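## Task

Using three of the four blocks, form the word "SIX": each of the three rests entirely on the mat, they sit in one straight, tightly spaced line, and viewed from the scene frame's origin the top faces read S-I-X from left to right with every letter upright. The remaining block has to finish somewhere off the mat. Then release and pull the grippers away.

## Robot and tools

ROBOT. Two seven-joint Kinova Gen3 arms, left_arm and right_arm, each ending in a three-digit gripper. A rigid thumb lies on the gripper's +x side; two fingers lie on its -x side, with a motor box behind them. All digits are 80 mm long, point along the gripper's +z axis and close toward each other along x. The outer 50 mm of the fingers can curl. end_effector_position is the point between the pads, 10 mm in from the fingertips.

FRAMES. Scene frame: origin at table-top height midway between the nominal bases, +x out over the table, +z up, left_arm on the +y side (these names do not match image left/right). Calibrated bases in the scene frame: left_arm at (-0.007, +0.337, 0) with quat_wxyz (+1.000, 0, 0, +0.020); right_arm at (+0.010, -0.267, 0) with quat_wxyz (+1.000, 0, 0, -0.013). Every hand position, quaternion, target and wrist-camera pose is expressed in that arm's own base frame, not the scene frame. Reported poses may be a few cm off, more at long reach. Readers' left-to-right for the word is judged looking from the scene origin out over the table.

THE 26-NUMBER ROW (shared by execute_actions and move). One list covers both arms: first 13 numbers for left_arm, then 13 for right_arm. Per arm, in order: x, y, z (metres, an absolute gripper position in that arm's base frame), qw, qx, qy, qz (absolute orientation, w first, same frame), then six tool numbers each in [-1, 1]: opening (+1 = 100 mm between pads, -1 = shut), fingers (+1 straight, -1 curled about 118 degrees), force_limit_1 and force_limit_2 (for opening and fingers motors; +1 full strength, -1 about 9 percent), speed_1 and speed_2 (same order; +1 full speed, -1 about 10 percent). Every number is a command, so to leave an arm or hand unchanged resend its last pose and its last six tool values; for an idle arm resend the pose from the last result before it stopped moving. Keep the quaternion constant across rows to hold orientation. Per control step the commanded orientation is clipped to within 32 degrees of the measured one, and position takes priority over orientation.

TOOLS.
execute_actions(actions, cameras): actions is a list of actions; each action is a list of 1 to 15 rows, one row per 1/30 s step, the final row repeated to fill 15 steps (0.5 s). Rejected if any target lies over 0.6 m from the gripper's current position along any gripper axis; the first action is checked against the last reported state. Empty list just returns state and images.
move(target, speed, blend, blocking, cameras): target is one row or up to 15 rows (waypoints, absolute). speed in m/s, 0.002 to 0.5, default 0.25 (turning capped at twice that in rad/s and at 0.873 rad/s); one value or one per waypoint. blend in metres rounds corners. Straight-line paths, no obstacle avoidance, ending together, 10 s maximum. Tool values of the first row go out immediately; later rows' tool values apply on arrival once everything rests. blocking=false returns after about 0.5 s while the move continues; a new move replaces a running one.
wait(seconds 0 to 10), stop() to brake a running move, zoom_image(camera cam_left_wrist or cam_right_wrist, region [x0, y0, x1, y1] pixels, at most 504x504), clear_fault(arm) for a reported torque fault, read_manual(section "licences"), finished_scene(scene 1 to 3) to end the current scene irreversibly.

RESULTS. Each result gives per arm end_effector_position and end_effector_quat_wxyz (base frame), a Hand target line (where the arm is actually being sent, possibly short of the command), Tool commands, joint positions, velocities ("within noise" when still) and torques, flange force along the gripper axes ("no reading" when unavailable), hand_measured, hand_load_share and hand_status per motor (moving, target, force = holding at limit, stalled). Action calls also list some intermediate positions. A move adds a "move:" line: done, off_target, moving, held or fault, plus limits=paced (pose clipped) or limits=held (steps withheld). Images come from cam_left_wrist and cam_right_wrist, 896x504 each. Warnings: MOTOR HOT (60 °C) and OVER-TEMPERATURE FAULT (75 °C, arm sags for 30 to 60 s).

GRIPPING. Pinch with fingers straight, closing the opening across the block; parts up to about 90 mm along x, at least about 12 mm along y, and at least 3 mm tall. A fast close strikes hard (up to about 160 N); close slowly and lower force limits for a gentle grip.

AVOID. Dropping blocks, releasing them while moving, slamming, hard impacts or strong pressing (the arms are stiff; a target a few mm below a surface presses hard), anything leaving the table, and any contact between the two arms (the clearance check can halt a move but may not prevent contact). Torque faults occur when a joint exceeds 104.5 N m (first four) or 51.3 N m (wrist three) or strays over 5 degrees from plan; the arm then stays stopped until clear_fault. Long holds, stretched poses or unreachable targets heat motors. Simulated time keeps running while you think.

Each tool is called by a JSON object that holds its "op" and its "data".

## Session

{"op": "execute_actions", "data": {"actions": []}}

Scene clock: 0.00 s.
left_arm: end_effector_position=(+0.4395, +0.1004, +0.1654) hand_measured=(+1.000, +1.000) hand_load_share=(+0.00, +0.00) hand_status=(target, target) end_effector_quat_wxyz=(+0.055, +0.949, -0.307, +0.040) | right_arm: end_effector_position=(+0.2723, -0.0849, +0.2292) hand_measured=(+1.000, +1.000) hand_load_share=(+0.00, +0.00) hand_status=(target, target) end_effector_quat_wxyz=(-0.598, +0.732, -0.298, +0.135)
Joint positions: left_arm=[-0.804 0.592 0.664 1.766 -0.277 0.895 -0.682] | right_arm=[1.031 0.702 0.169 2.245 -1.012 1.518 1.291]
Joint velocities: within noise
Joint torques (N m): no reading
Motor temperatures (°C): left_arm=[37 34 34 35 38 38 41] | right_arm=[39 37 32 35 42 50 45]
Flange force (N): no reading
Hand target: left_arm +0.4395, +0.1004, +0.1654; +0.055, +0.949, -0.307, +0.040 | right_arm +0.2723, -0.0849, +0.2292; -0.598, +0.732, -0.298, +0.135
Tool commands: left_gripper/force_limit_1=+0.0 left_gripper/force_limit_2=+0.0 left_gripper/speed_1=+1.0 left_gripper/speed_2=+1.0 right_gripper/force_limit_1=+0.0 right_gripper/force_limit_2=+0.0 right_gripper/speed_1=+1.0 right_gripper/speed_2=+1.0

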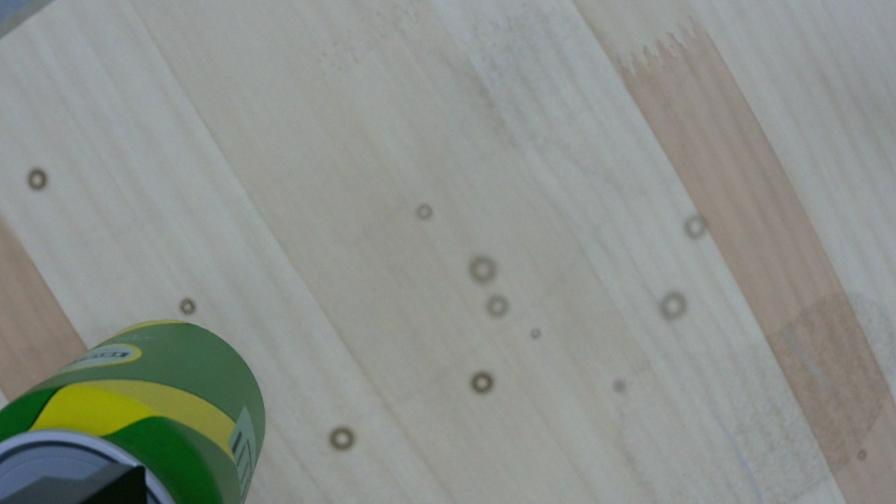

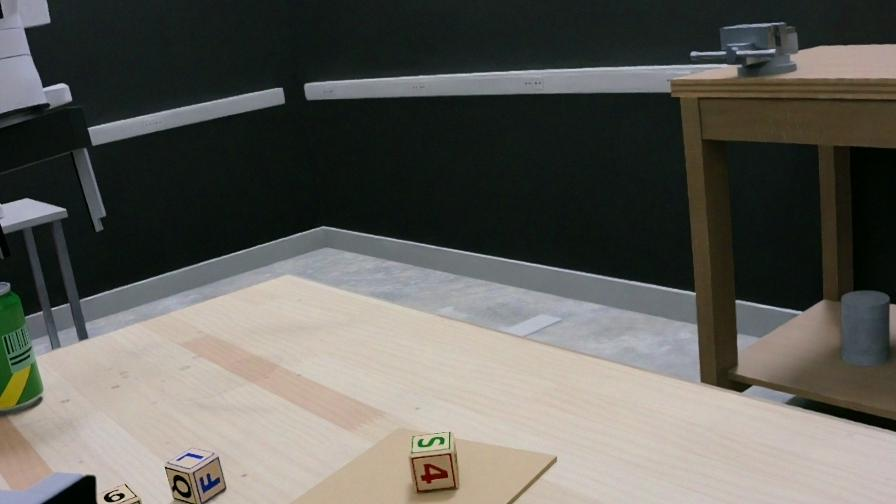

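{"op": "move", "data": {"target": [[0.4395,0.1004,0.30,0.055,0.949,-0.307,0.04,1,1,0,0,1,1,0.2723,-0.0849,0.2292,-0.598,0.732,-0.298,0.135,1,1,0,0,1,1],[0.38,-0.2,0.36,0,0.7071,-0.7071,0,1,1,0,0,1,1,0.2723,-0.0849,0.2292,-0.598,0.732,-0.298,0.135,1,1,0,0,1,1]], "blend": [0.05,0]}}

Scene clock: 29.03 s.
left_arm: end_effector_position=(+0.3800, -0.2000, +0.3600) hand_measured=(+1.000, +1.000) hand_load_share=(-0.01, +0.00) hand_status=(target, target) end_effector_quat_wxyz=(+0.000, +0.707, -0.707, +0.000) | right_arm: end_effector_position=(+0.2723, -0.0849, +0.2292) hand_measured=(+1.000, +1.000) hand_load_share=(+0.00, +0.00) hand_status=(target, target) end_effector_quat_wxyz=(-0.598, +0.732, -0.298, +0.135)
Joint positions: left_arm=[-0.24 0.406 1.022 1.439 -0.345 1.487 -0.797] | right_arm=[1.031 0.702 0.169 2.246 -1.012 1.518 1.292]
Joint velocities: within noise
Joint torques (N m): left_arm=[1.05 -10.97 3.12 -7.01 -0.33 -0.51 -0.05] | right_arm=[-0.44 -13.28 -1.53 -0.37 -0.28 1.75 -0.35]
Motor temperatures (°C): left_arm=[37 34 34 35 38 38 41] | right_arm=[39 37 32 35 42 50 45]
Flange force (N): left_arm=[-3.0 0.6 -2.2] | right_arm=[-0.7 2.9 -2.3]
Hand target: left_arm +0.3800, -0.2000, +0.3600; +0.000, +0.707, -0.707, +0.000 | right_arm +0.2723, -0.0849, +0.2292; -0.598, +0.732, -0.298, +0.135
Off the commanded pose: left_arm 0.000 m, 0 deg | right_arm 0.000 m, 0 deg.
move: done
camera_calibration:
cam_left_wrist: T_world_to_cam=[[0.0118495, -0.999756, 0.0186546, -0.2147], [-0.999823, -0.0121195, -0.014424, 0.439136], [0.0146465, -0.0184804, -0.999722, 0.477593], [0, 0, 0, 1]] pos_world=[0.434607, -0.200499, 0.4878]
cam_right_wrist: T_world_to_cam=[[0.780372, -0.611064, -0.132739, -0.238439], [-0.252853, -0.114212, -0.96074, 0.339992], [0.571914, 0.783298, -0.243637, 0.0941023], [0, 0, 0, 1]] pos_world=[0.218221, -0.18058, 0.31792]

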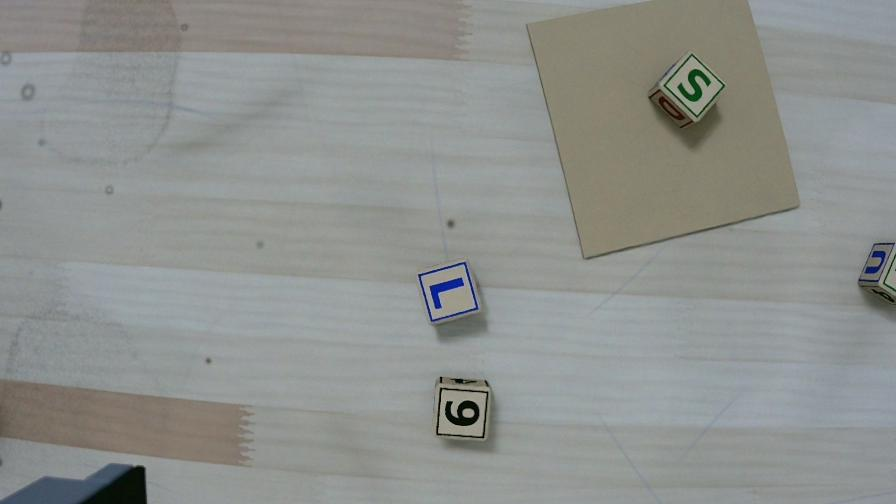

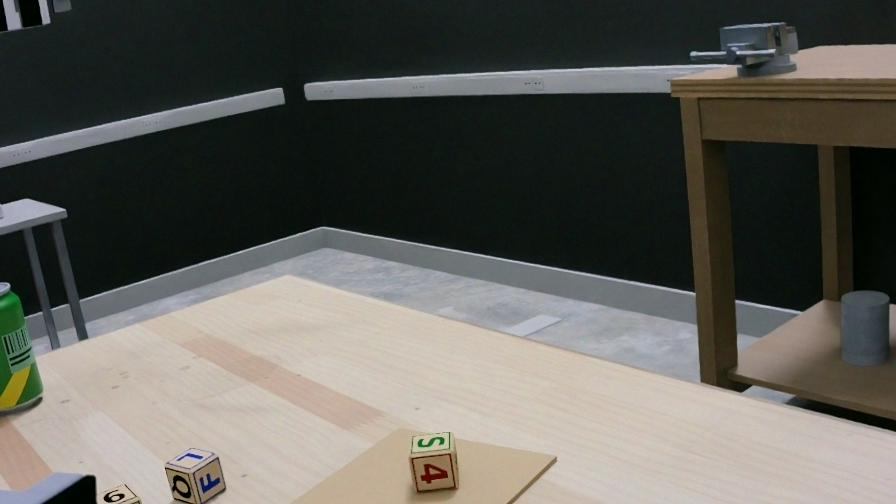

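{"op": "move", "data": {"target": [0.42,-0.31,0.36,0,0.7071,-0.7071,0,1,1,0,0,1,1,0.2723,-0.0849,0.2292,-0.598,0.732,-0.298,0.135,1,1,0,0,1,1], "cameras": ["cam_left_wrist"]}}

{"op": "zoom_image", "data": {"camera": "cam_left_wrist", "region": [300, 150, 800, 500]}}

Scene clock: 38.77 s.
left_arm: end_effector_position=(+0.4200, -0.3100, +0.3600) hand_measured=(+1.000, +1.000) hand_load_share=(-0.01, +0.00) hand_status=(target, target) end_effector_quat_wxyz=(+0.000, +0.707, -0.707, +0.000) | right_arm: end_effector_position=(+0.2723, -0.0849, +0.2292) hand_measured=(+1.000, +1.000) hand_load_share=(+0.00, +0.00) hand_status=(target, target) end_effector_quat_wxyz=(-0.598, +0.732, -0.298, +0.135)
Joint positions: left_arm=[0.149 0.639 0.942 1.083 -0.504 1.637 -0.624] | right_arm=[1.031 0.702 0.169 2.246 -1.012 1.518 1.292]
Joint velocities: within noise
Joint torques (N m): left_arm=[1.08 -15.87 3.91 -6.39 -0.28 -0.27 -0.05] | right_arm=[-0.49 -13.23 -1.54 -0.4 -0.28 1.76 -0.33]
Motor temperatures (°C): left_arm=[37 34 34 35 38 38 41] | right_arm=[39 37 32 35 42 50 45]
Flange force (N): left_arm=[-2.3 -0.2 -1.3] | right_arm=[-0.9 2.7 -2.4]
Hand target: left_arm +0.4200, -0.3100, +0.3600; +0.000, +0.707, -0.707, +0.000 | right_arm +0.2723, -0.0849, +0.2292; -0.598, +0.732, -0.298, +0.135
Off the commanded pose: left_arm 0.000 m, 0 deg | right_arm 0.000 m, 0 deg.
move: done
camera_calibration:
cam_left_wrist: T_world_to_cam=[[0.0117506, -0.999757, 0.0186539, -0.3251], [-0.999824, -0.0120205, -0.014425, 0.477827], [0.0146457, -0.0184811, -0.999722, 0.474975], [0, 0, 0, 1]] pos_world=[0.474607, -0.310499, 0.4878]
Images, in order (width x height): cam_left_wrist 896x504.

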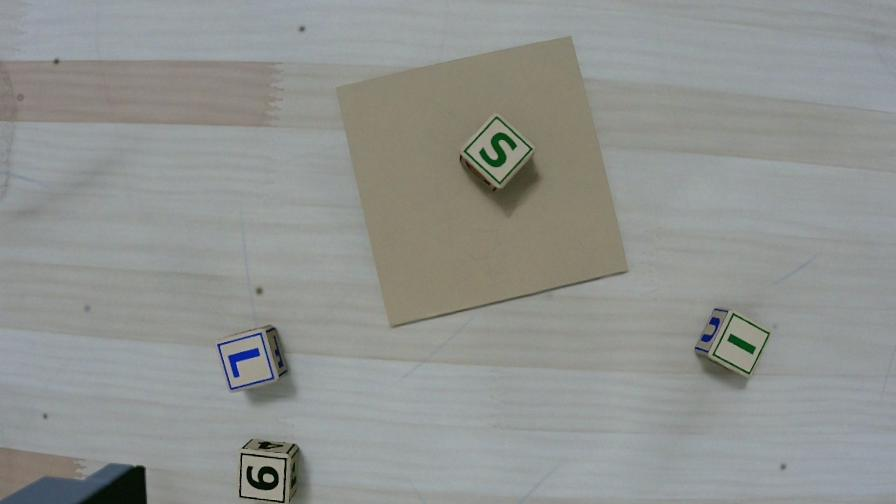

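Scaled by 1.008 from the camera's 896x504 image, which has a finer 1280x720 frame.

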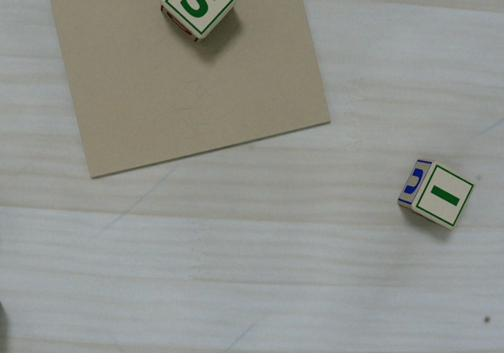

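{"op": "move", "data": {"target": [0.455,-0.106,0.2,0.3827,0.6533,-0.6533,0,1,1,0,0,1,1,0.2723,-0.0849,0.2292,-0.598,0.732,-0.298,0.135,1,1,0,0,1,1], "cameras": ["cam_left_wrist"]}}

{"op": "move", "data": {"target": [[0.35,-0.2,0.35,0,0.7071,-0.7071,0,1,1,0,0,1,1,0.2723,-0.0849,0.2292,-0.598,0.732,-0.298,0.135,1,1,0,0,1,1],[0.242,-0.306,0.16,-0.3827,0.6533,-0.6533,0,1,1,0,0,1,1,0.2723,-0.0849,0.2292,-0.598,0.732,-0.298,0.135,1,1,0,0,1,1]], "blend": [0.05,0]}}

Scene clock: 75.40 s.
left_arm: end_effector_position=(+0.4550, -0.1060, +0.2000) hand_measured=(+1.000, +1.000) hand_load_share=(-0.01, +0.00) hand_status=(target, target) end_effector_quat_wxyz=(+0.383, +0.653, -0.653, +0.000) | right_arm: end_effector_position=(+0.2723, -0.0849, +0.2292) hand_measured=(+1.000, +1.000) hand_load_share=(+0.00, +0.00) hand_status=(target, target) end_effector_quat_wxyz=(-0.598, +0.732, -0.298, +0.135)
Joint positions: left_arm=[-0.538 1.103 1.053 1.211 -0.196 1.609 -1.195] | right_arm=[1.031 0.702 0.169 2.246 -1.012 1.518 1.292]
Joint velocities: within noise
Joint torques (N m): left_arm=[1.21 -18.94 6.62 -3.73 1.15 0.31 -0.11] | right_arm=[-0.46 -13.24 -1.56 -0.36 -0.28 1.74 -0.36]
Motor temperatures (°C): left_arm=[37 35 34 35 38 38 41] | right_arm=[39 37 32 34 42 50 45]
Flange force (N): left_arm=[-1.5 1.4 -1.2] | right_arm=[-0.7 2.8 -2.4]
Hand target: left_arm +0.4550, -0.1060, +0.2000; +0.383, +0.653, -0.653, +0.000 | right_arm +0.2723, -0.0849, +0.2292; -0.598, +0.732, -0.298, +0.135
Off the commanded pose: left_arm 0.000 m, 0 deg | right_arm 0.000 m, 0 deg.
move: done
camera_calibration:
cam_left_wrist: T_world_to_cam=[[0.165815, -0.845747, 0.507166, -0.270099], [-0.858896, 0.128848, 0.495678, 0.361724], [-0.484566, -0.517793, -0.705043, 0.433571], [0, 0, 0, 1]] pos_world=[0.565563, -0.0505426, 0.263372]
Images, in order (width x height): cam_left_wrist 896x504.

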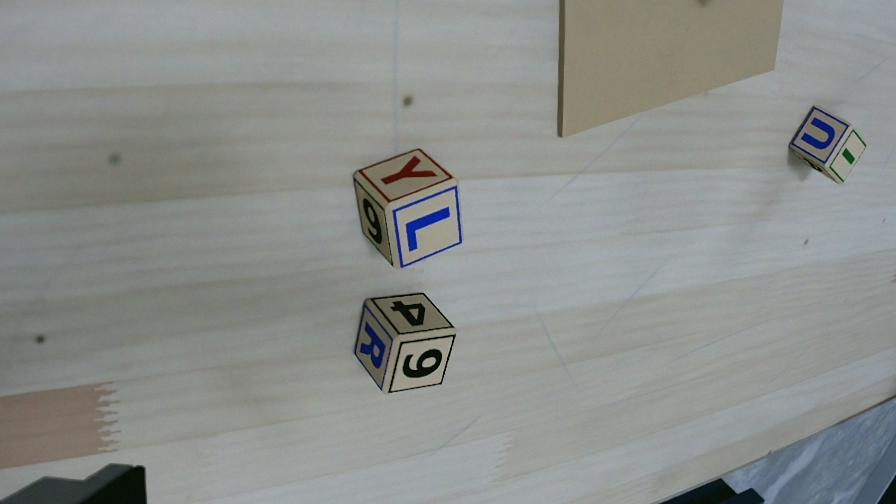

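Scene clock: 79.13 s.
left_arm: end_effector_position=(+0.2420, -0.3060, +0.1600) hand_measured=(+1.000, +1.000) hand_load_share=(-0.02, +0.00) hand_status=(target, target) end_effector_quat_wxyz=(-0.383, +0.653, -0.653, +0.000) | right_arm: end_effector_position=(+0.2723, -0.0849, +0.2292) hand_measured=(+1.000, +1.000) hand_load_share=(+0.00, +0.00) hand_status=(target, target) end_effector_quat_wxyz=(-0.598, +0.732, -0.298, +0.135)
Joint positions: left_arm=[0.854 0.808 0.72 1.807 -1.008 1.551 0.489] | right_arm=[1.031 0.702 0.169 2.246 -1.012 1.518 1.292]
Joint velocities: within noise
Joint torques (N m): left_arm=[1.2 -15.45 3.04 -3.21 -0.57 1.1 -0.03] | right_arm=[-0.42 -13.26 -1.56 -0.41 -0.3 1.75 -0.32]
Motor temperatures (°C): left_arm=[37 35 34 35 38 38 41] | right_arm=[39 37 32 34 42 50 45]
Flange force (N): left_arm=[-1.1 -2.5 0.1] | right_arm=[-0.8 2.7 -2.3]
Hand target: left_arm +0.2420, -0.3060, +0.1600; -0.383, +0.653, -0.653, +0.000 | right_arm +0.2723, -0.0849, +0.2292; -0.598, +0.732, -0.298, +0.135
Off the commanded pose: left_arm 0.000 m, 0 deg | right_arm 0.000 m, 0 deg.
move: done
camera_calibration:
cam_left_wrist: T_world_to_cam=[[0.147118, -0.864442, -0.480726, -0.22673], [-0.844413, 0.143334, -0.51616, 0.387247], [0.515095, 0.481867, -0.708859, 0.263231], [0, 0, 0, 1]] pos_world=[0.224763, -0.378342, 0.27748]
cam_right_wrist: T_world_to_cam=[[0.780372, -0.611064, -0.132739, -0.238439], [-0.252853, -0.114212, -0.96074, 0.339992], [0.571914, 0.783298, -0.243637, 0.0941023], [0, 0, 0, 1]] pos_world=[0.218221, -0.18058, 0.31792]

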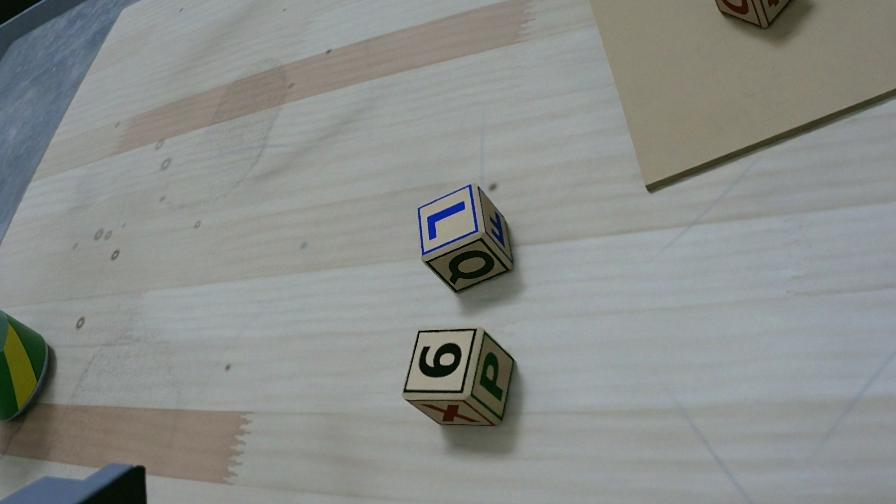

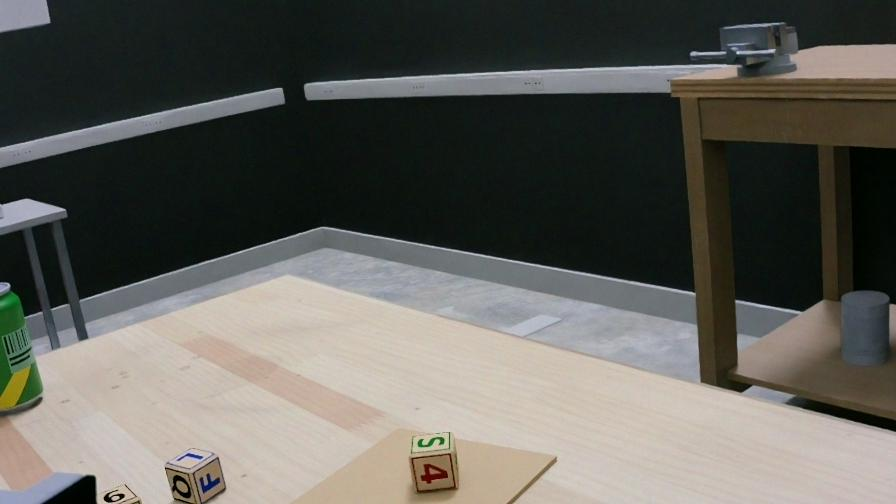

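{"op": "zoom_image", "data": {"camera": "cam_left_wrist", "region": [390, 300, 530, 440]}}

{"op": "move", "data": {"target": [[0.35,-0.2,0.30,0,0.7071,-0.7071,0,1,1,0,0,1,1,0.2723,-0.0849,0.2292,-0.598,0.732,-0.298,0.135,1,1,0,0,1,1],[0.45,-0.33,0.26,0,0.7071,-0.7071,0,1,1,0,0,1,1,0.2723,-0.0849,0.2292,-0.598,0.732,-0.298,0.135,1,1,0,0,1,1]], "blend": [0.05,0], "cameras": ["cam_left_wrist"]}}

{"op": "zoom_image", "data": {"camera": "cam_left_wrist", "region": [400, 50, 804, 454]}}

Scaled by 3.600 from the camera's 896x504 image, which has a finer 1280x720 frame.

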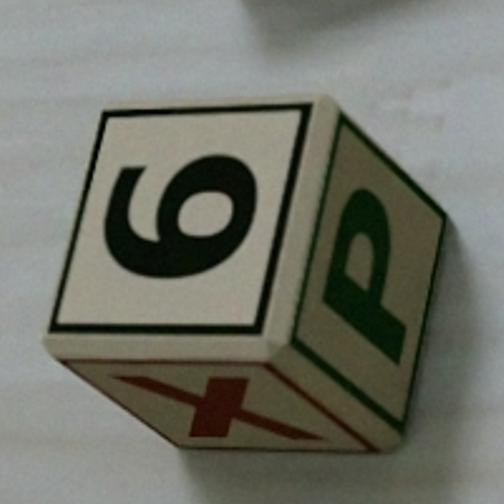

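Scene clock: 110.93 s.
left_arm: end_effector_position=(+0.4500, -0.3300, +0.2600) hand_measured=(+1.000, +1.000) hand_load_share=(-0.02, +0.00) hand_status=(target, target) end_effector_quat_wxyz=(+0.000, +0.707, -0.707, +0.000) | right_arm: end_effector_position=(+0.2723, -0.0849, +0.2292) hand_measured=(+1.000, +1.000) hand_load_share=(+0.00, +0.00) hand_status=(target, target) end_effector_quat_wxyz=(-0.598, +0.732, -0.298, +0.135)
Joint positions: left_arm=[0.153 0.797 0.958 1.185 -0.63 1.453 -0.55] | right_arm=[1.031 0.702 0.169 2.246 -1.012 1.518 1.292]
Joint velocities: within noise
Joint torques (N m): left_arm=[1.14 -17.71 4.85 -5.77 -0.23 -0.26 -0.11] | right_arm=[-0.44 -13.22 -1.51 -0.4 -0.3 1.75 -0.36]
Motor temperatures (°C): left_arm=[37 35 34 35 38 38 41] | right_arm=[39 37 32 34 42 50 45]
Flange force (N): left_arm=[-1.7 -0.8 -1.5] | right_arm=[-0.9 2.7 -2.3]
Hand target: left_arm +0.4500, -0.3300, +0.2600; +0.000, +0.707, -0.707, +0.000 | right_arm +0.2723, -0.0849, +0.2292; -0.598, +0.732, -0.298, +0.135
Off the commanded pose: left_arm 0.000 m, 0 deg | right_arm 0.000 m, 0 deg.
move: done
camera_calibration:
cam_left_wrist: T_world_to_cam=[[0.0117496, -0.999757, 0.0186539, -0.343581], [-0.999824, -0.0120195, -0.014425, 0.506139], [0.0146457, -0.0184811, -0.999722, 0.374194], [0, 0, 0, 1]] pos_world=[0.504607, -0.330499, 0.3878]
Images, in order (width x height): cam_left_wrist 896x504.

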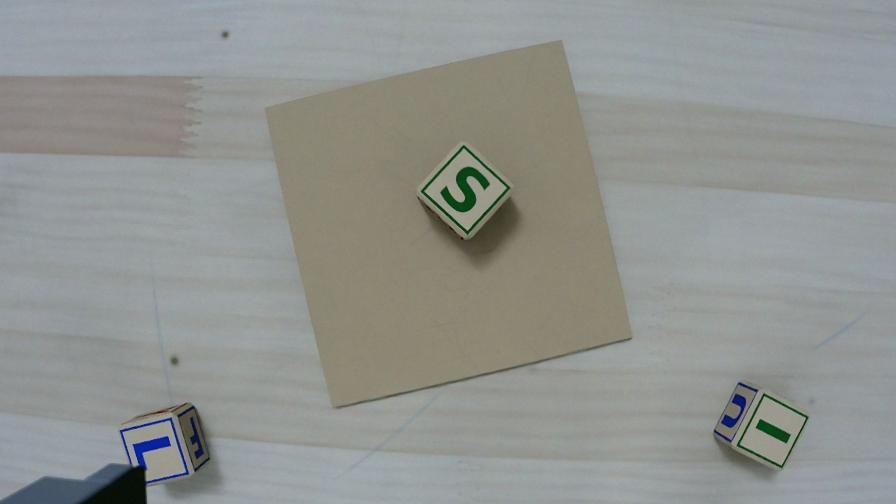

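Scaled by 1.248 from the camera's 896x504 image, which has a finer 1280x720 frame.

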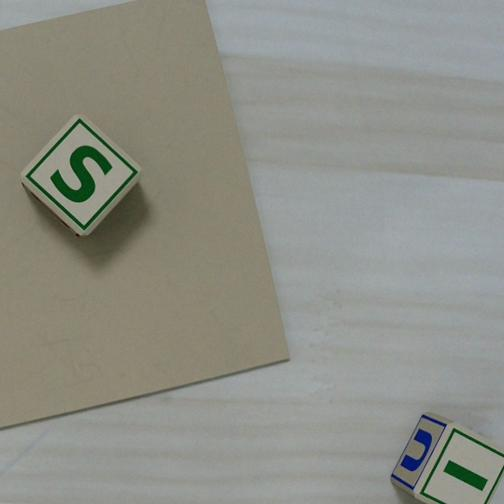

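{"op": "zoom_image", "data": {"camera": "cam_left_wrist", "region": [395, 125, 535, 265]}}

{"op": "zoom_image", "data": {"camera": "cam_left_wrist", "region": [690, 360, 830, 500]}}

Scaled by 3.600 from the camera's 896x504 image, which has a finer 1280x720 frame.

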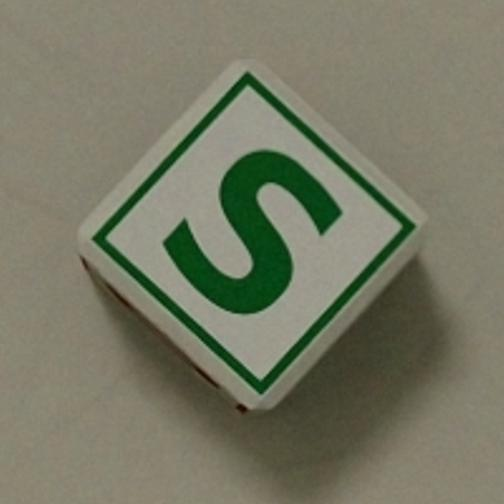

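Scaled by 3.600 from the camera's 896x504 image, which has a finer 1280x720 frame.

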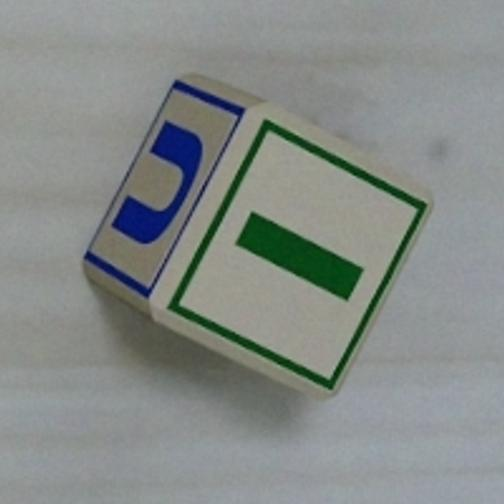

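{"op": "move", "data": {"target": [[0.5352,-0.3448,0.12,0,0.9339,-0.3576,0,0.2,1,-0.3,0,-0.4,1,0.2723,-0.0849,0.2292,-0.598,0.732,-0.298,0.135,1,1,0,0,1,1],[0.5352,-0.3448,0.04,0,0.9339,-0.3576,0,0.2,1,-0.3,0,-0.4,1,0.2723,-0.0849,0.2292,-0.598,0.732,-0.298,0.135,1,1,0,0,1,1]], "speed": [0.2,0.06]}}

Scene clock: 209.20 s.
left_arm: end_effector_position=(+0.5352, -0.3448, +0.0401) hand_measured=(+0.203, +1.000) hand_load_share=(+0.00, +0.00) hand_status=(target, target) end_effector_quat_wxyz=(+0.000, +0.934, -0.358, +0.000) | right_arm: end_effector_position=(+0.2723, -0.0849, +0.2292) hand_measured=(+1.000, +1.000) hand_load_share=(+0.00, +0.00) hand_status=(target, target) end_effector_quat_wxyz=(-0.598, +0.732, -0.298, +0.135)
Joint positions: left_arm=[0.27 1.144 0.653 1.069 -0.662 1.121 0.172] | right_arm=[1.031 0.702 0.169 2.246 -1.012 1.518 1.292]
Joint velocities: within noise
Joint torques (N m): left_arm=[1.21 -22.01 4.36 -5.01 -0.22 -0.37 -0.04] | right_arm=[-0.46 -13.26 -1.53 -0.39 -0.31 1.74 -0.39]
Motor temperatures (°C): left_arm=[36 35 34 35 38 38 41] | right_arm=[39 38 32 34 42 50 45]
Flange force (N): left_arm=[1.0 -2.1 -1.6] | right_arm=[-0.9 3.0 -2.4]
Hand target: left_arm +0.5352, -0.3448, +0.0400; +0.000, +0.934, -0.358, +0.000 | right_arm +0.2723, -0.0849, +0.2292; -0.598, +0.732, -0.298, +0.135
Off the commanded pose: left_arm 0.000 m, 0 deg | right_arm 0.000 m, 0 deg.
move: done
camera_calibration:
cam_left_wrist: T_world_to_cam=[[0.75194, -0.658966, 0.0187252, -0.633998], [-0.658809, -0.752172, -0.0144283, 0.150206], [0.0235923, -0.00148717, -0.999721, 0.153904], [0, 0, 0, 1]] pos_world=[0.572054, -0.304573, 0.1679]
cam_right_wrist: T_world_to_cam=[[0.780372, -0.611064, -0.132739, -0.238439], [-0.252853, -0.114212, -0.96074, 0.339992], [0.571914, 0.783298, -0.243637, 0.0941023], [0, 0, 0, 1]] pos_world=[0.218221, -0.18058, 0.31792]

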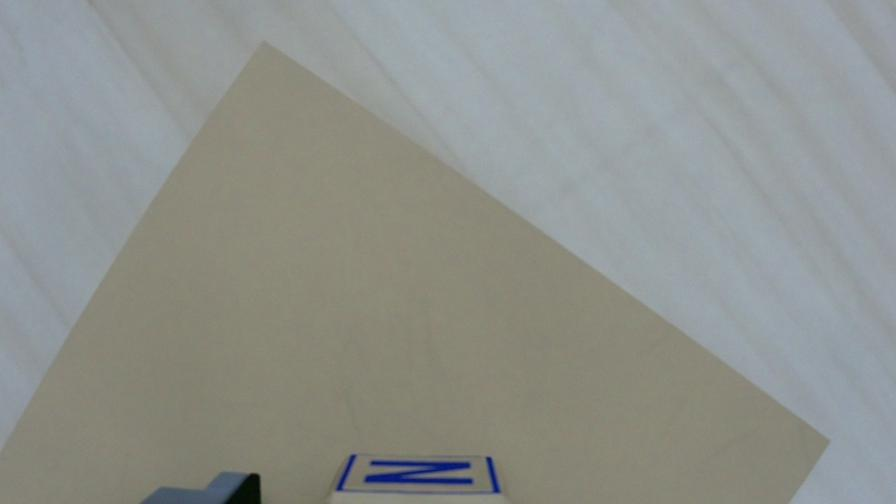

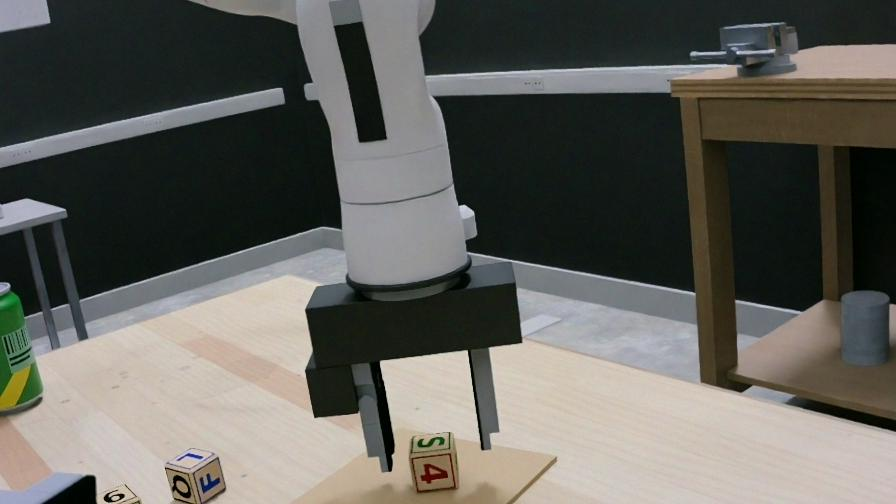

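{"op": "move", "data": {"target": [0.5352,-0.3448,0.022,0,0.9339,-0.3576,0,0.2,1,-0.3,0,-0.4,1,0.2723,-0.0849,0.2292,-0.598,0.732,-0.298,0.135,1,1,0,0,1,1], "speed": 0.05}}

{"op": "zoom_image", "data": {"camera": "cam_right_wrist", "region": [340, 340, 540, 504]}}

{"op": "move", "data": {"target": [0.5352,-0.3448,0.022,0,0.9339,-0.3576,0,-0.6,1,-0.3,0,-0.6,1,0.2723,-0.0849,0.2292,-0.598,0.732,-0.298,0.135,1,1,0,0,1,1], "speed": 0.05}}

{"op": "zoom_image", "data": {"camera": "cam_right_wrist", "region": [340, 340, 540, 504]}}

Scene clock: 218.57 s.
left_arm: end_effector_position=(+0.5352, -0.3448, +0.0221) hand_measured=(+0.203, +1.000) hand_load_share=(+0.00, +0.00) hand_status=(target, target) end_effector_quat_wxyz=(+0.000, +0.934, -0.358, +0.000) | right_arm: end_effector_position=(+0.2723, -0.0849, +0.2292) hand_measured=(+1.000, +1.000) hand_load_share=(+0.00, +0.00) hand_status=(target, target) end_effector_quat_wxyz=(-0.598, +0.732, -0.298, +0.135)
Joint positions: left_arm=[0.272 1.169 0.644 1.075 -0.672 1.091 0.178] | right_arm=[1.031 0.702 0.169 2.246 -1.012 1.518 1.292]
Joint velocities: within noise
Joint torques (N m): left_arm=[1.17 -22.43 4.63 -4.92 -0.19 -0.28 0.03] | right_arm=[-0.42 -13.3 -1.53 -0.42 -0.29 1.74 -0.34]
Motor temperatures (°C): left_arm=[36 35 34 35 38 38 41] | right_arm=[39 38 32 34 42 50 45]
Flange force (N): left_arm=[1.4 -2.1 -0.8] | right_arm=[-0.8 2.9 -2.2]
Hand target: left_arm +0.5352, -0.3448, +0.0220; +0.000, +0.934, -0.358, +0.000 | right_arm +0.2723, -0.0849, +0.2292; -0.598, +0.732, -0.298, +0.135
Off the commanded pose: left_arm 0.000 m, 0 deg | right_arm 0.000 m, 0 deg.
move: done
camera_calibration:
cam_left_wrist: T_world_to_cam=[[0.751939, -0.658966, 0.0187252, -0.63366], [-0.65881, -0.752171, -0.0144283, 0.149947], [0.0235923, -0.00148718, -0.999721, 0.135909], [0, 0, 0, 1]] pos_world=[0.572054, -0.304573, 0.1499]
cam_right_wrist: T_world_to_cam=[[0.780372, -0.611064, -0.132739, -0.238439], [-0.252853, -0.114212, -0.96074, 0.339992], [0.571914, 0.783298, -0.243637, 0.0941023], [0, 0, 0, 1]] pos_world=[0.218221, -0.18058, 0.31792]

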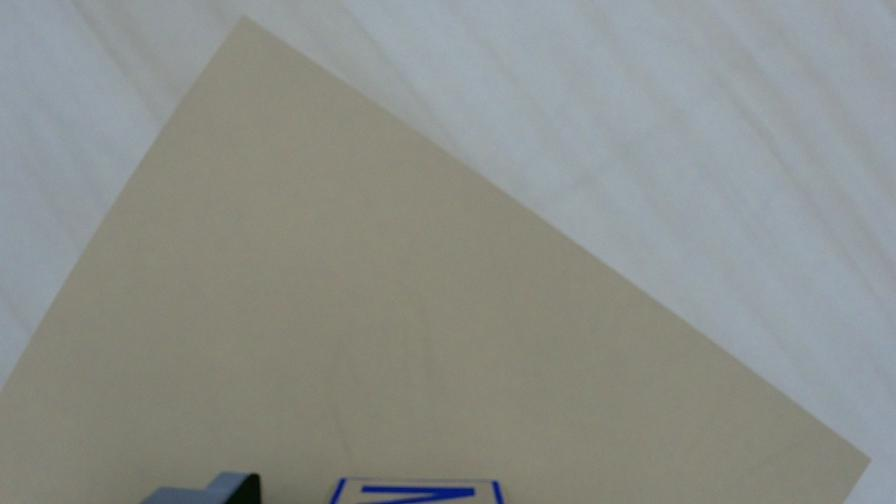

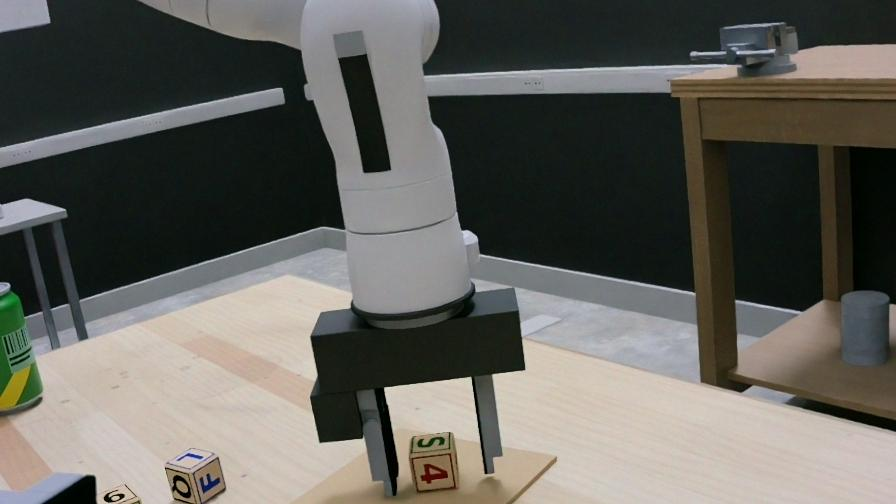

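Scaled by 2.520 from the camera's 896x504 image, which has a finer 1280x720 frame.

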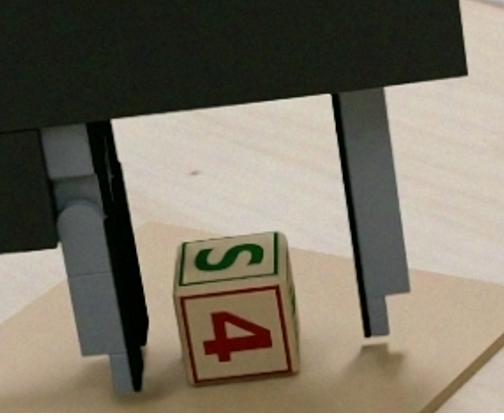

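Scene clock: 219.73 s.
left_arm: end_effector_position=(+0.5352, -0.3448, +0.0220) hand_measured=(-0.384, +1.003) hand_load_share=(+0.63, +0.13) hand_status=(moving, target) end_effector_quat_wxyz=(+0.000, +0.934, -0.358, +0.000) | right_arm: end_effector_position=(+0.2723, -0.0849, +0.2292) hand_measured=(+1.000, +1.000) hand_load_share=(+0.00, +0.00) hand_status=(target, target) end_effector_quat_wxyz=(-0.598, +0.732, -0.298, +0.135)
Joint positions: left_arm=[0.272 1.169 0.644 1.075 -0.672 1.091 0.178] | right_arm=[1.031 0.702 0.169 2.246 -1.012 1.518 1.292]
Joint velocities: within noise
Joint torques (N m): left_arm=[1.22 -21.83 4.36 -4.8 -0.12 -0.21 -0.11] | right_arm=[-0.5 -13.29 -1.52 -0.38 -0.31 1.75 -0.33]
Motor temperatures (°C): left_arm=[36 35 34 35 38 38 41] | right_arm=[39 38 32 34 42 50 45]
Flange force (N): left_arm=[0.4 -1.9 -1.6] | right_arm=[-0.8 2.9 -2.5]
Hand target: left_arm +0.5352, -0.3448, +0.0220; +0.000, +0.934, -0.358, +0.000 | right_arm +0.2723, -0.0849, +0.2292; -0.598, +0.732, -0.298, +0.135
Off the commanded pose: left_arm 0.000 m, 0 deg | right_arm 0.000 m, 0 deg.
move: done
camera_calibration:
cam_left_wrist: T_world_to_cam=[[0.751939, -0.658966, 0.0187252, -0.633659], [-0.65881, -0.752171, -0.0144283, 0.149946], [0.0235923, -0.00148718, -0.999721, 0.135809], [0, 0, 0, 1]] pos_world=[0.572054, -0.304573, 0.1498]
cam_right_wrist: T_world_to_cam=[[0.780372, -0.611064, -0.132739, -0.238439], [-0.252853, -0.114212, -0.96074, 0.339992], [0.571914, 0.783298, -0.243637, 0.0941023], [0, 0, 0, 1]] pos_world=[0.218221, -0.18058, 0.31792]

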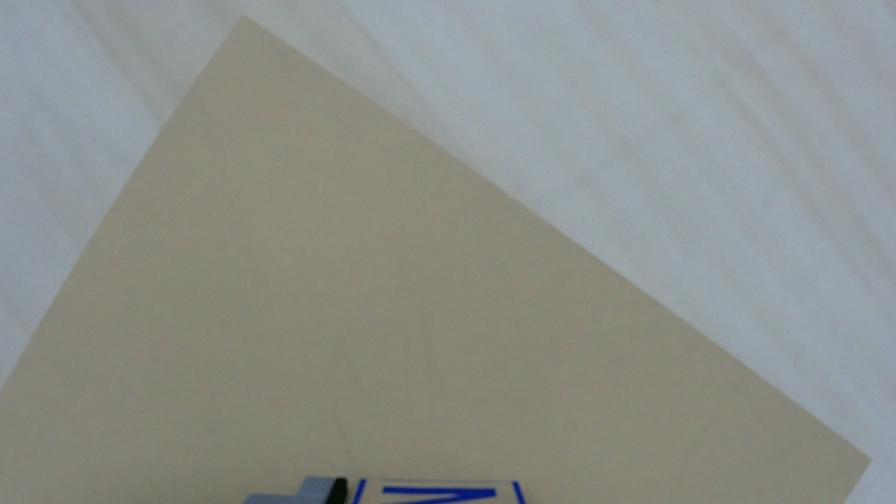

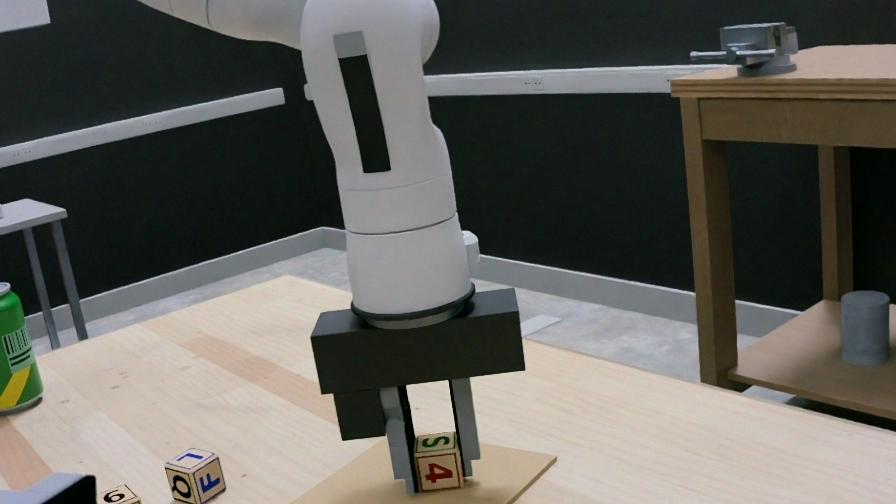

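Scaled by 2.520 from the camera's 896x504 image, which has a finer 1280x720 frame.

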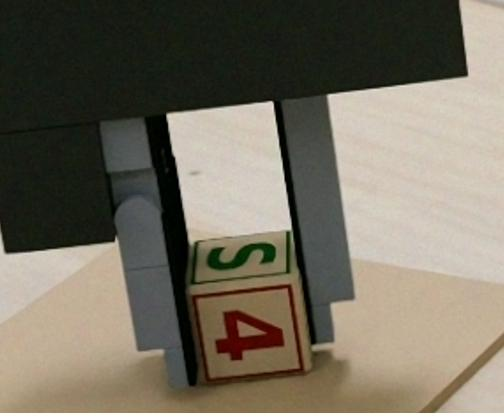

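{"op": "move", "data": {"target": [[0.5352,-0.3448,0.05,0,0.9339,-0.3576,0,-0.6,1,-0.3,0,-0.6,1,0.2723,-0.0849,0.2292,-0.598,0.732,-0.298,0.135,1,1,0,0,1,1],[0.5227,-0.3068,0.05,0,1,0,0,-0.6,1,-0.3,0,-0.6,1,0.2723,-0.0849,0.2292,-0.598,0.732,-0.298,0.135,1,1,0,0,1,1],[0.5227,-0.3068,0.0225,0,1,0,0,-0.6,1,-0.3,0,-0.6,1,0.2723,-0.0849,0.2292,-0.598,0.732,-0.298,0.135,1,1,0,0,1,1]], "speed": [0.08,0.15,0.04], "cameras": ["cam_right_wrist"]}}

{"op": "zoom_image", "data": {"camera": "cam_right_wrist", "region": [340, 340, 540, 504]}}

Scene clock: 239.17 s.
left_arm: end_effector_position=(+0.5227, -0.3068, +0.0225) hand_measured=(-0.384, +1.003) hand_load_share=(+0.64, +0.13) hand_status=(force, target) end_effector_quat_wxyz=(+0.000, +1.000, +0.000, +0.000) | right_arm: end_effector_position=(+0.2723, -0.0849, +0.2292) hand_measured=(+1.000, +1.000) hand_load_share=(+0.00, +0.00) hand_status=(target, target) end_effector_quat_wxyz=(-0.598, +0.732, -0.298, +0.135)
Joint positions: left_arm=[0.261 1.071 0.485 1.23 -0.522 0.963 0.826] | right_arm=[1.031 0.702 0.169 2.246 -1.012 1.518 1.292]
Joint velocities: within noise
Joint torques (N m): left_arm=[1.24 -21.29 3.71 -5.12 -0.19 -0.31 -0.06] | right_arm=[-0.43 -13.25 -1.52 -0.36 -0.3 1.75 -0.35]
Motor temperatures (°C): left_arm=[36 36 34 35 38 38 41] | right_arm=[38 38 32 34 42 50 45]
Flange force (N): left_arm=[2.0 -1.1 -1.3] | right_arm=[-0.7 2.8 -2.4]
Hand target: left_arm +0.5227, -0.3068, +0.0225; +0.000, +1.000, +0.000, +0.000 | right_arm +0.2723, -0.0849, +0.2292; -0.598, +0.732, -0.298, +0.135
Off the commanded pose: left_arm 0.000 m, 0 deg | right_arm 0.000 m, 0 deg.
move: done
camera_calibration:
cam_right_wrist: T_world_to_cam=[[0.780372, -0.611064, -0.132739, -0.238439], [-0.252853, -0.114212, -0.96074, 0.339992], [0.571914, 0.783298, -0.243637, 0.0941023], [0, 0, 0, 1]] pos_world=[0.218221, -0.18058, 0.31792]
Images, in order (width x height): cam_right_wrist 896x504.

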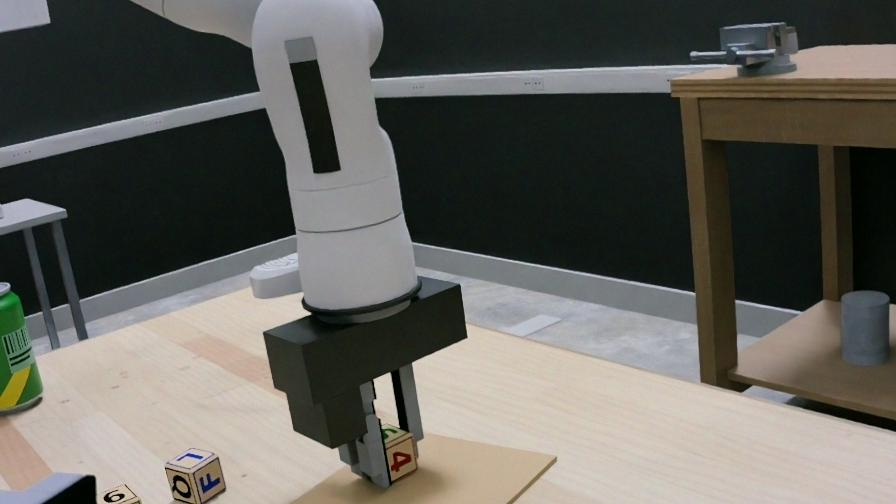

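Scaled by 2.520 from the camera's 896x504 image, which has a finer 1280x720 frame.

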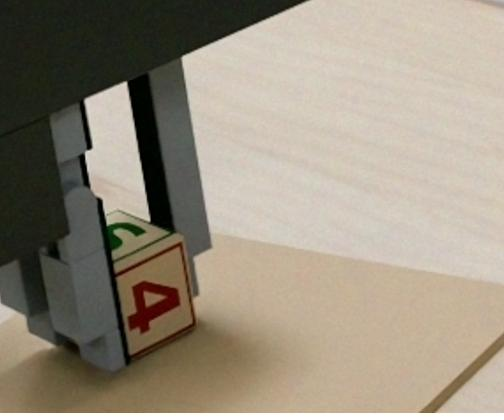

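{"op": "move", "data": {"target": [[0.5227,-0.3068,0.0225,0,1,0,0,0.1,1,-0.3,0,-0.6,1,0.2723,-0.0849,0.2292,-0.598,0.732,-0.298,0.135,1,1,0,0,1,1],[0.5227,-0.3068,0.09,0,1,0,0,0.1,1,-0.3,0,-0.6,1,0.2723,-0.0849,0.2292,-0.598,0.732,-0.298,0.135,1,1,0,0,1,1],[0.42,-0.31,0.25,0,0.7071,-0.7071,0,0.1,1,-0.3,0,-0.6,1,0.2723,-0.0849,0.2292,-0.598,0.732,-0.298,0.135,1,1,0,0,1,1]], "speed": [0.1,0.1,0.2], "cameras": ["cam_left_wrist"]}}

{"op": "zoom_image", "data": {"camera": "cam_left_wrist", "region": [330, 0, 530, 200]}}

{"op": "zoom_image", "data": {"camera": "cam_left_wrist", "region": [60, 320, 244, 504]}}

Scene clock: 259.10 s.
left_arm: end_effector_position=(+0.4200, -0.3100, +0.2500) hand_measured=(+0.097, +1.001) hand_load_share=(+0.00, -0.08) hand_status=(target, target) end_effector_quat_wxyz=(+0.000, +0.707, -0.707, +0.000) | right_arm: end_effector_position=(+0.2723, -0.0849, +0.2292) hand_measured=(+1.000, +1.000) hand_load_share=(+0.00, +0.00) hand_status=(target, target) end_effector_quat_wxyz=(-0.598, +0.732, -0.298, +0.135)
Joint positions: left_arm=[0.075 0.74 1.001 1.361 -0.618 1.368 -0.497] | right_arm=[1.031 0.702 0.169 2.246 -1.012 1.518 1.292]
Joint velocities: within noise
Joint torques (N m): left_arm=[1.29 -16.1 4.98 -5.79 -0.23 -0.29 -0.03] | right_arm=[-0.43 -13.23 -1.55 -0.41 -0.27 1.72 -0.37]
Motor temperatures (°C): left_arm=[36 36 33 35 38 38 41] | right_arm=[38 38 32 34 42 50 45]
Flange force (N): left_arm=[-2.4 -0.8 -1.7] | right_arm=[-0.8 2.7 -2.3]
Hand target: left_arm +0.4200, -0.3100, +0.2500; +0.000, +0.707, -0.707, +0.000 | right_arm +0.2723, -0.0849, +0.2292; -0.598, +0.732, -0.298, +0.135
Off the commanded pose: left_arm 0.000 m, 0 deg | right_arm 0.000 m, 0 deg.
move: done
camera_calibration:
cam_left_wrist: T_world_to_cam=[[0.0118513, -0.999758, 0.0185547, -0.323059], [-0.999822, -0.0121198, -0.0144252, 0.476209], [0.0146466, -0.0183804, -0.999724, 0.365037], [0, 0, 0, 1]] pos_world=[0.474607, -0.310499, 0.3778]
Images, in order (width x height): cam_left_wrist 896x504.

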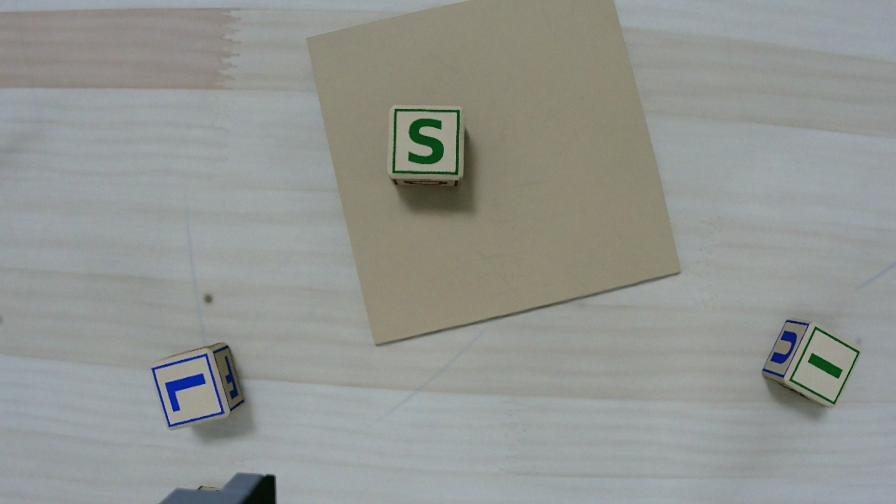

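Scaled by 2.520 from the camera's 896x504 image, which has a finer 1280x720 frame.

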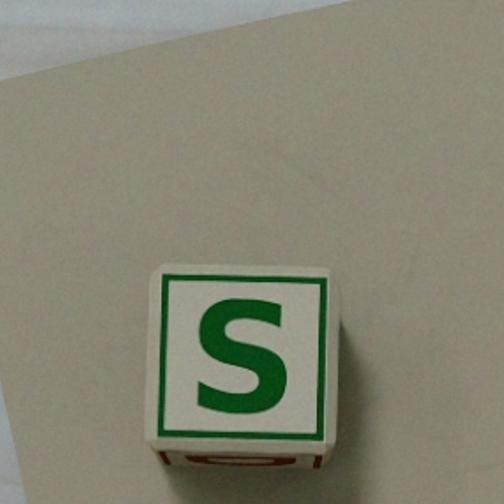

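Scaled by 2.739 from the camera's 896x504 image, which has a finer 1280x720 frame.

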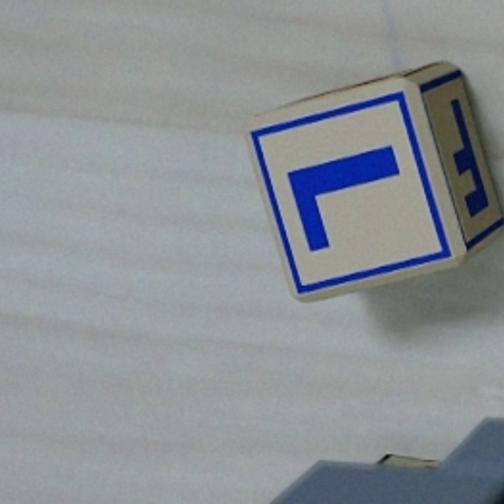

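{"op": "move", "data": {"target": [0.32,-0.22,0.25,0,0.7071,-0.7071,0,0.1,1,-0.3,0,-0.6,1,0.2723,-0.0849,0.2292,-0.598,0.732,-0.298,0.135,1,1,0,0,1,1], "cameras": ["cam_left_wrist"]}}

{"op": "zoom_image", "data": {"camera": "cam_left_wrist", "region": [350, 150, 550, 350]}}

Scene clock: 280.73 s.
left_arm: end_effector_position=(+0.3200, -0.2200, +0.2500) hand_measured=(+0.097, +1.001) hand_load_share=(+0.00, -0.08) hand_status=(target, target) end_effector_quat_wxyz=(+0.000, +0.707, -0.707, +0.000) | right_arm: end_effector_position=(+0.2723, -0.0849, +0.2292) hand_measured=(+1.000, +1.000) hand_load_share=(+0.00, +0.00) hand_status=(target, target) end_effector_quat_wxyz=(-0.598, +0.732, -0.298, +0.135)
Joint positions: left_arm=[-0.261 0.467 1.156 1.827 -0.467 1.157 -0.52] | right_arm=[1.031 0.702 0.169 2.246 -1.012 1.518 1.292]
Joint velocities: within noise
Joint torques (N m): left_arm=[1.2 -9.52 3.75 -5.94 -0.22 -0.27 -0.08] | right_arm=[-0.47 -13.29 -1.53 -0.4 -0.28 1.74 -0.37]
Motor temperatures (°C): left_arm=[36 36 34 35 38 38 41] | right_arm=[38 38 32 34 42 50 45]
Flange force (N): left_arm=[-3.4 -0.1 -2.9] | right_arm=[-0.8 3.0 -2.3]
Hand target: left_arm +0.3200, -0.2200, +0.2500; +0.000, +0.707, -0.707, +0.000 | right_arm +0.2723, -0.0849, +0.2292; -0.598, +0.732, -0.298, +0.135
Off the commanded pose: left_arm 0.000 m, 0 deg | right_arm 0.000 m, 0 deg.
move: done
camera_calibration:
cam_left_wrist: T_world_to_cam=[[0.0117513, -0.999759, 0.0185539, -0.231958], [-0.999824, -0.0120198, -0.0144262, 0.377339], [0.0146457, -0.0183811, -0.999724, 0.368154], [0, 0, 0, 1]] pos_world=[0.374607, -0.220599, 0.3778]
Images, in order (width x height): cam_left_wrist 896x504.

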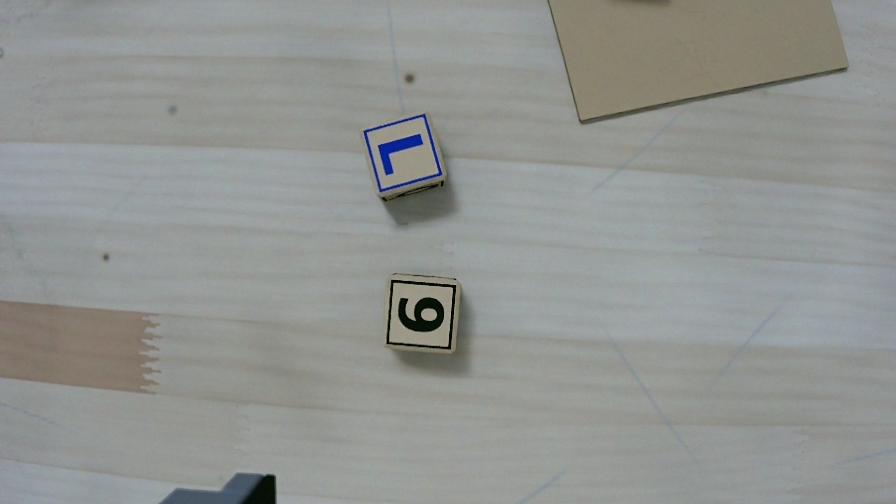

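Scaled by 2.520 from the camera's 896x504 image, which has a finer 1280x720 frame.

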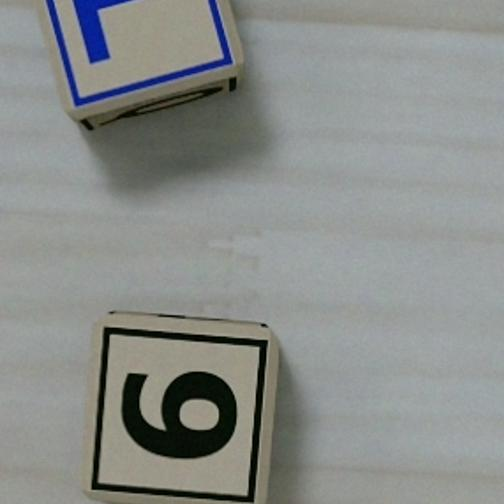

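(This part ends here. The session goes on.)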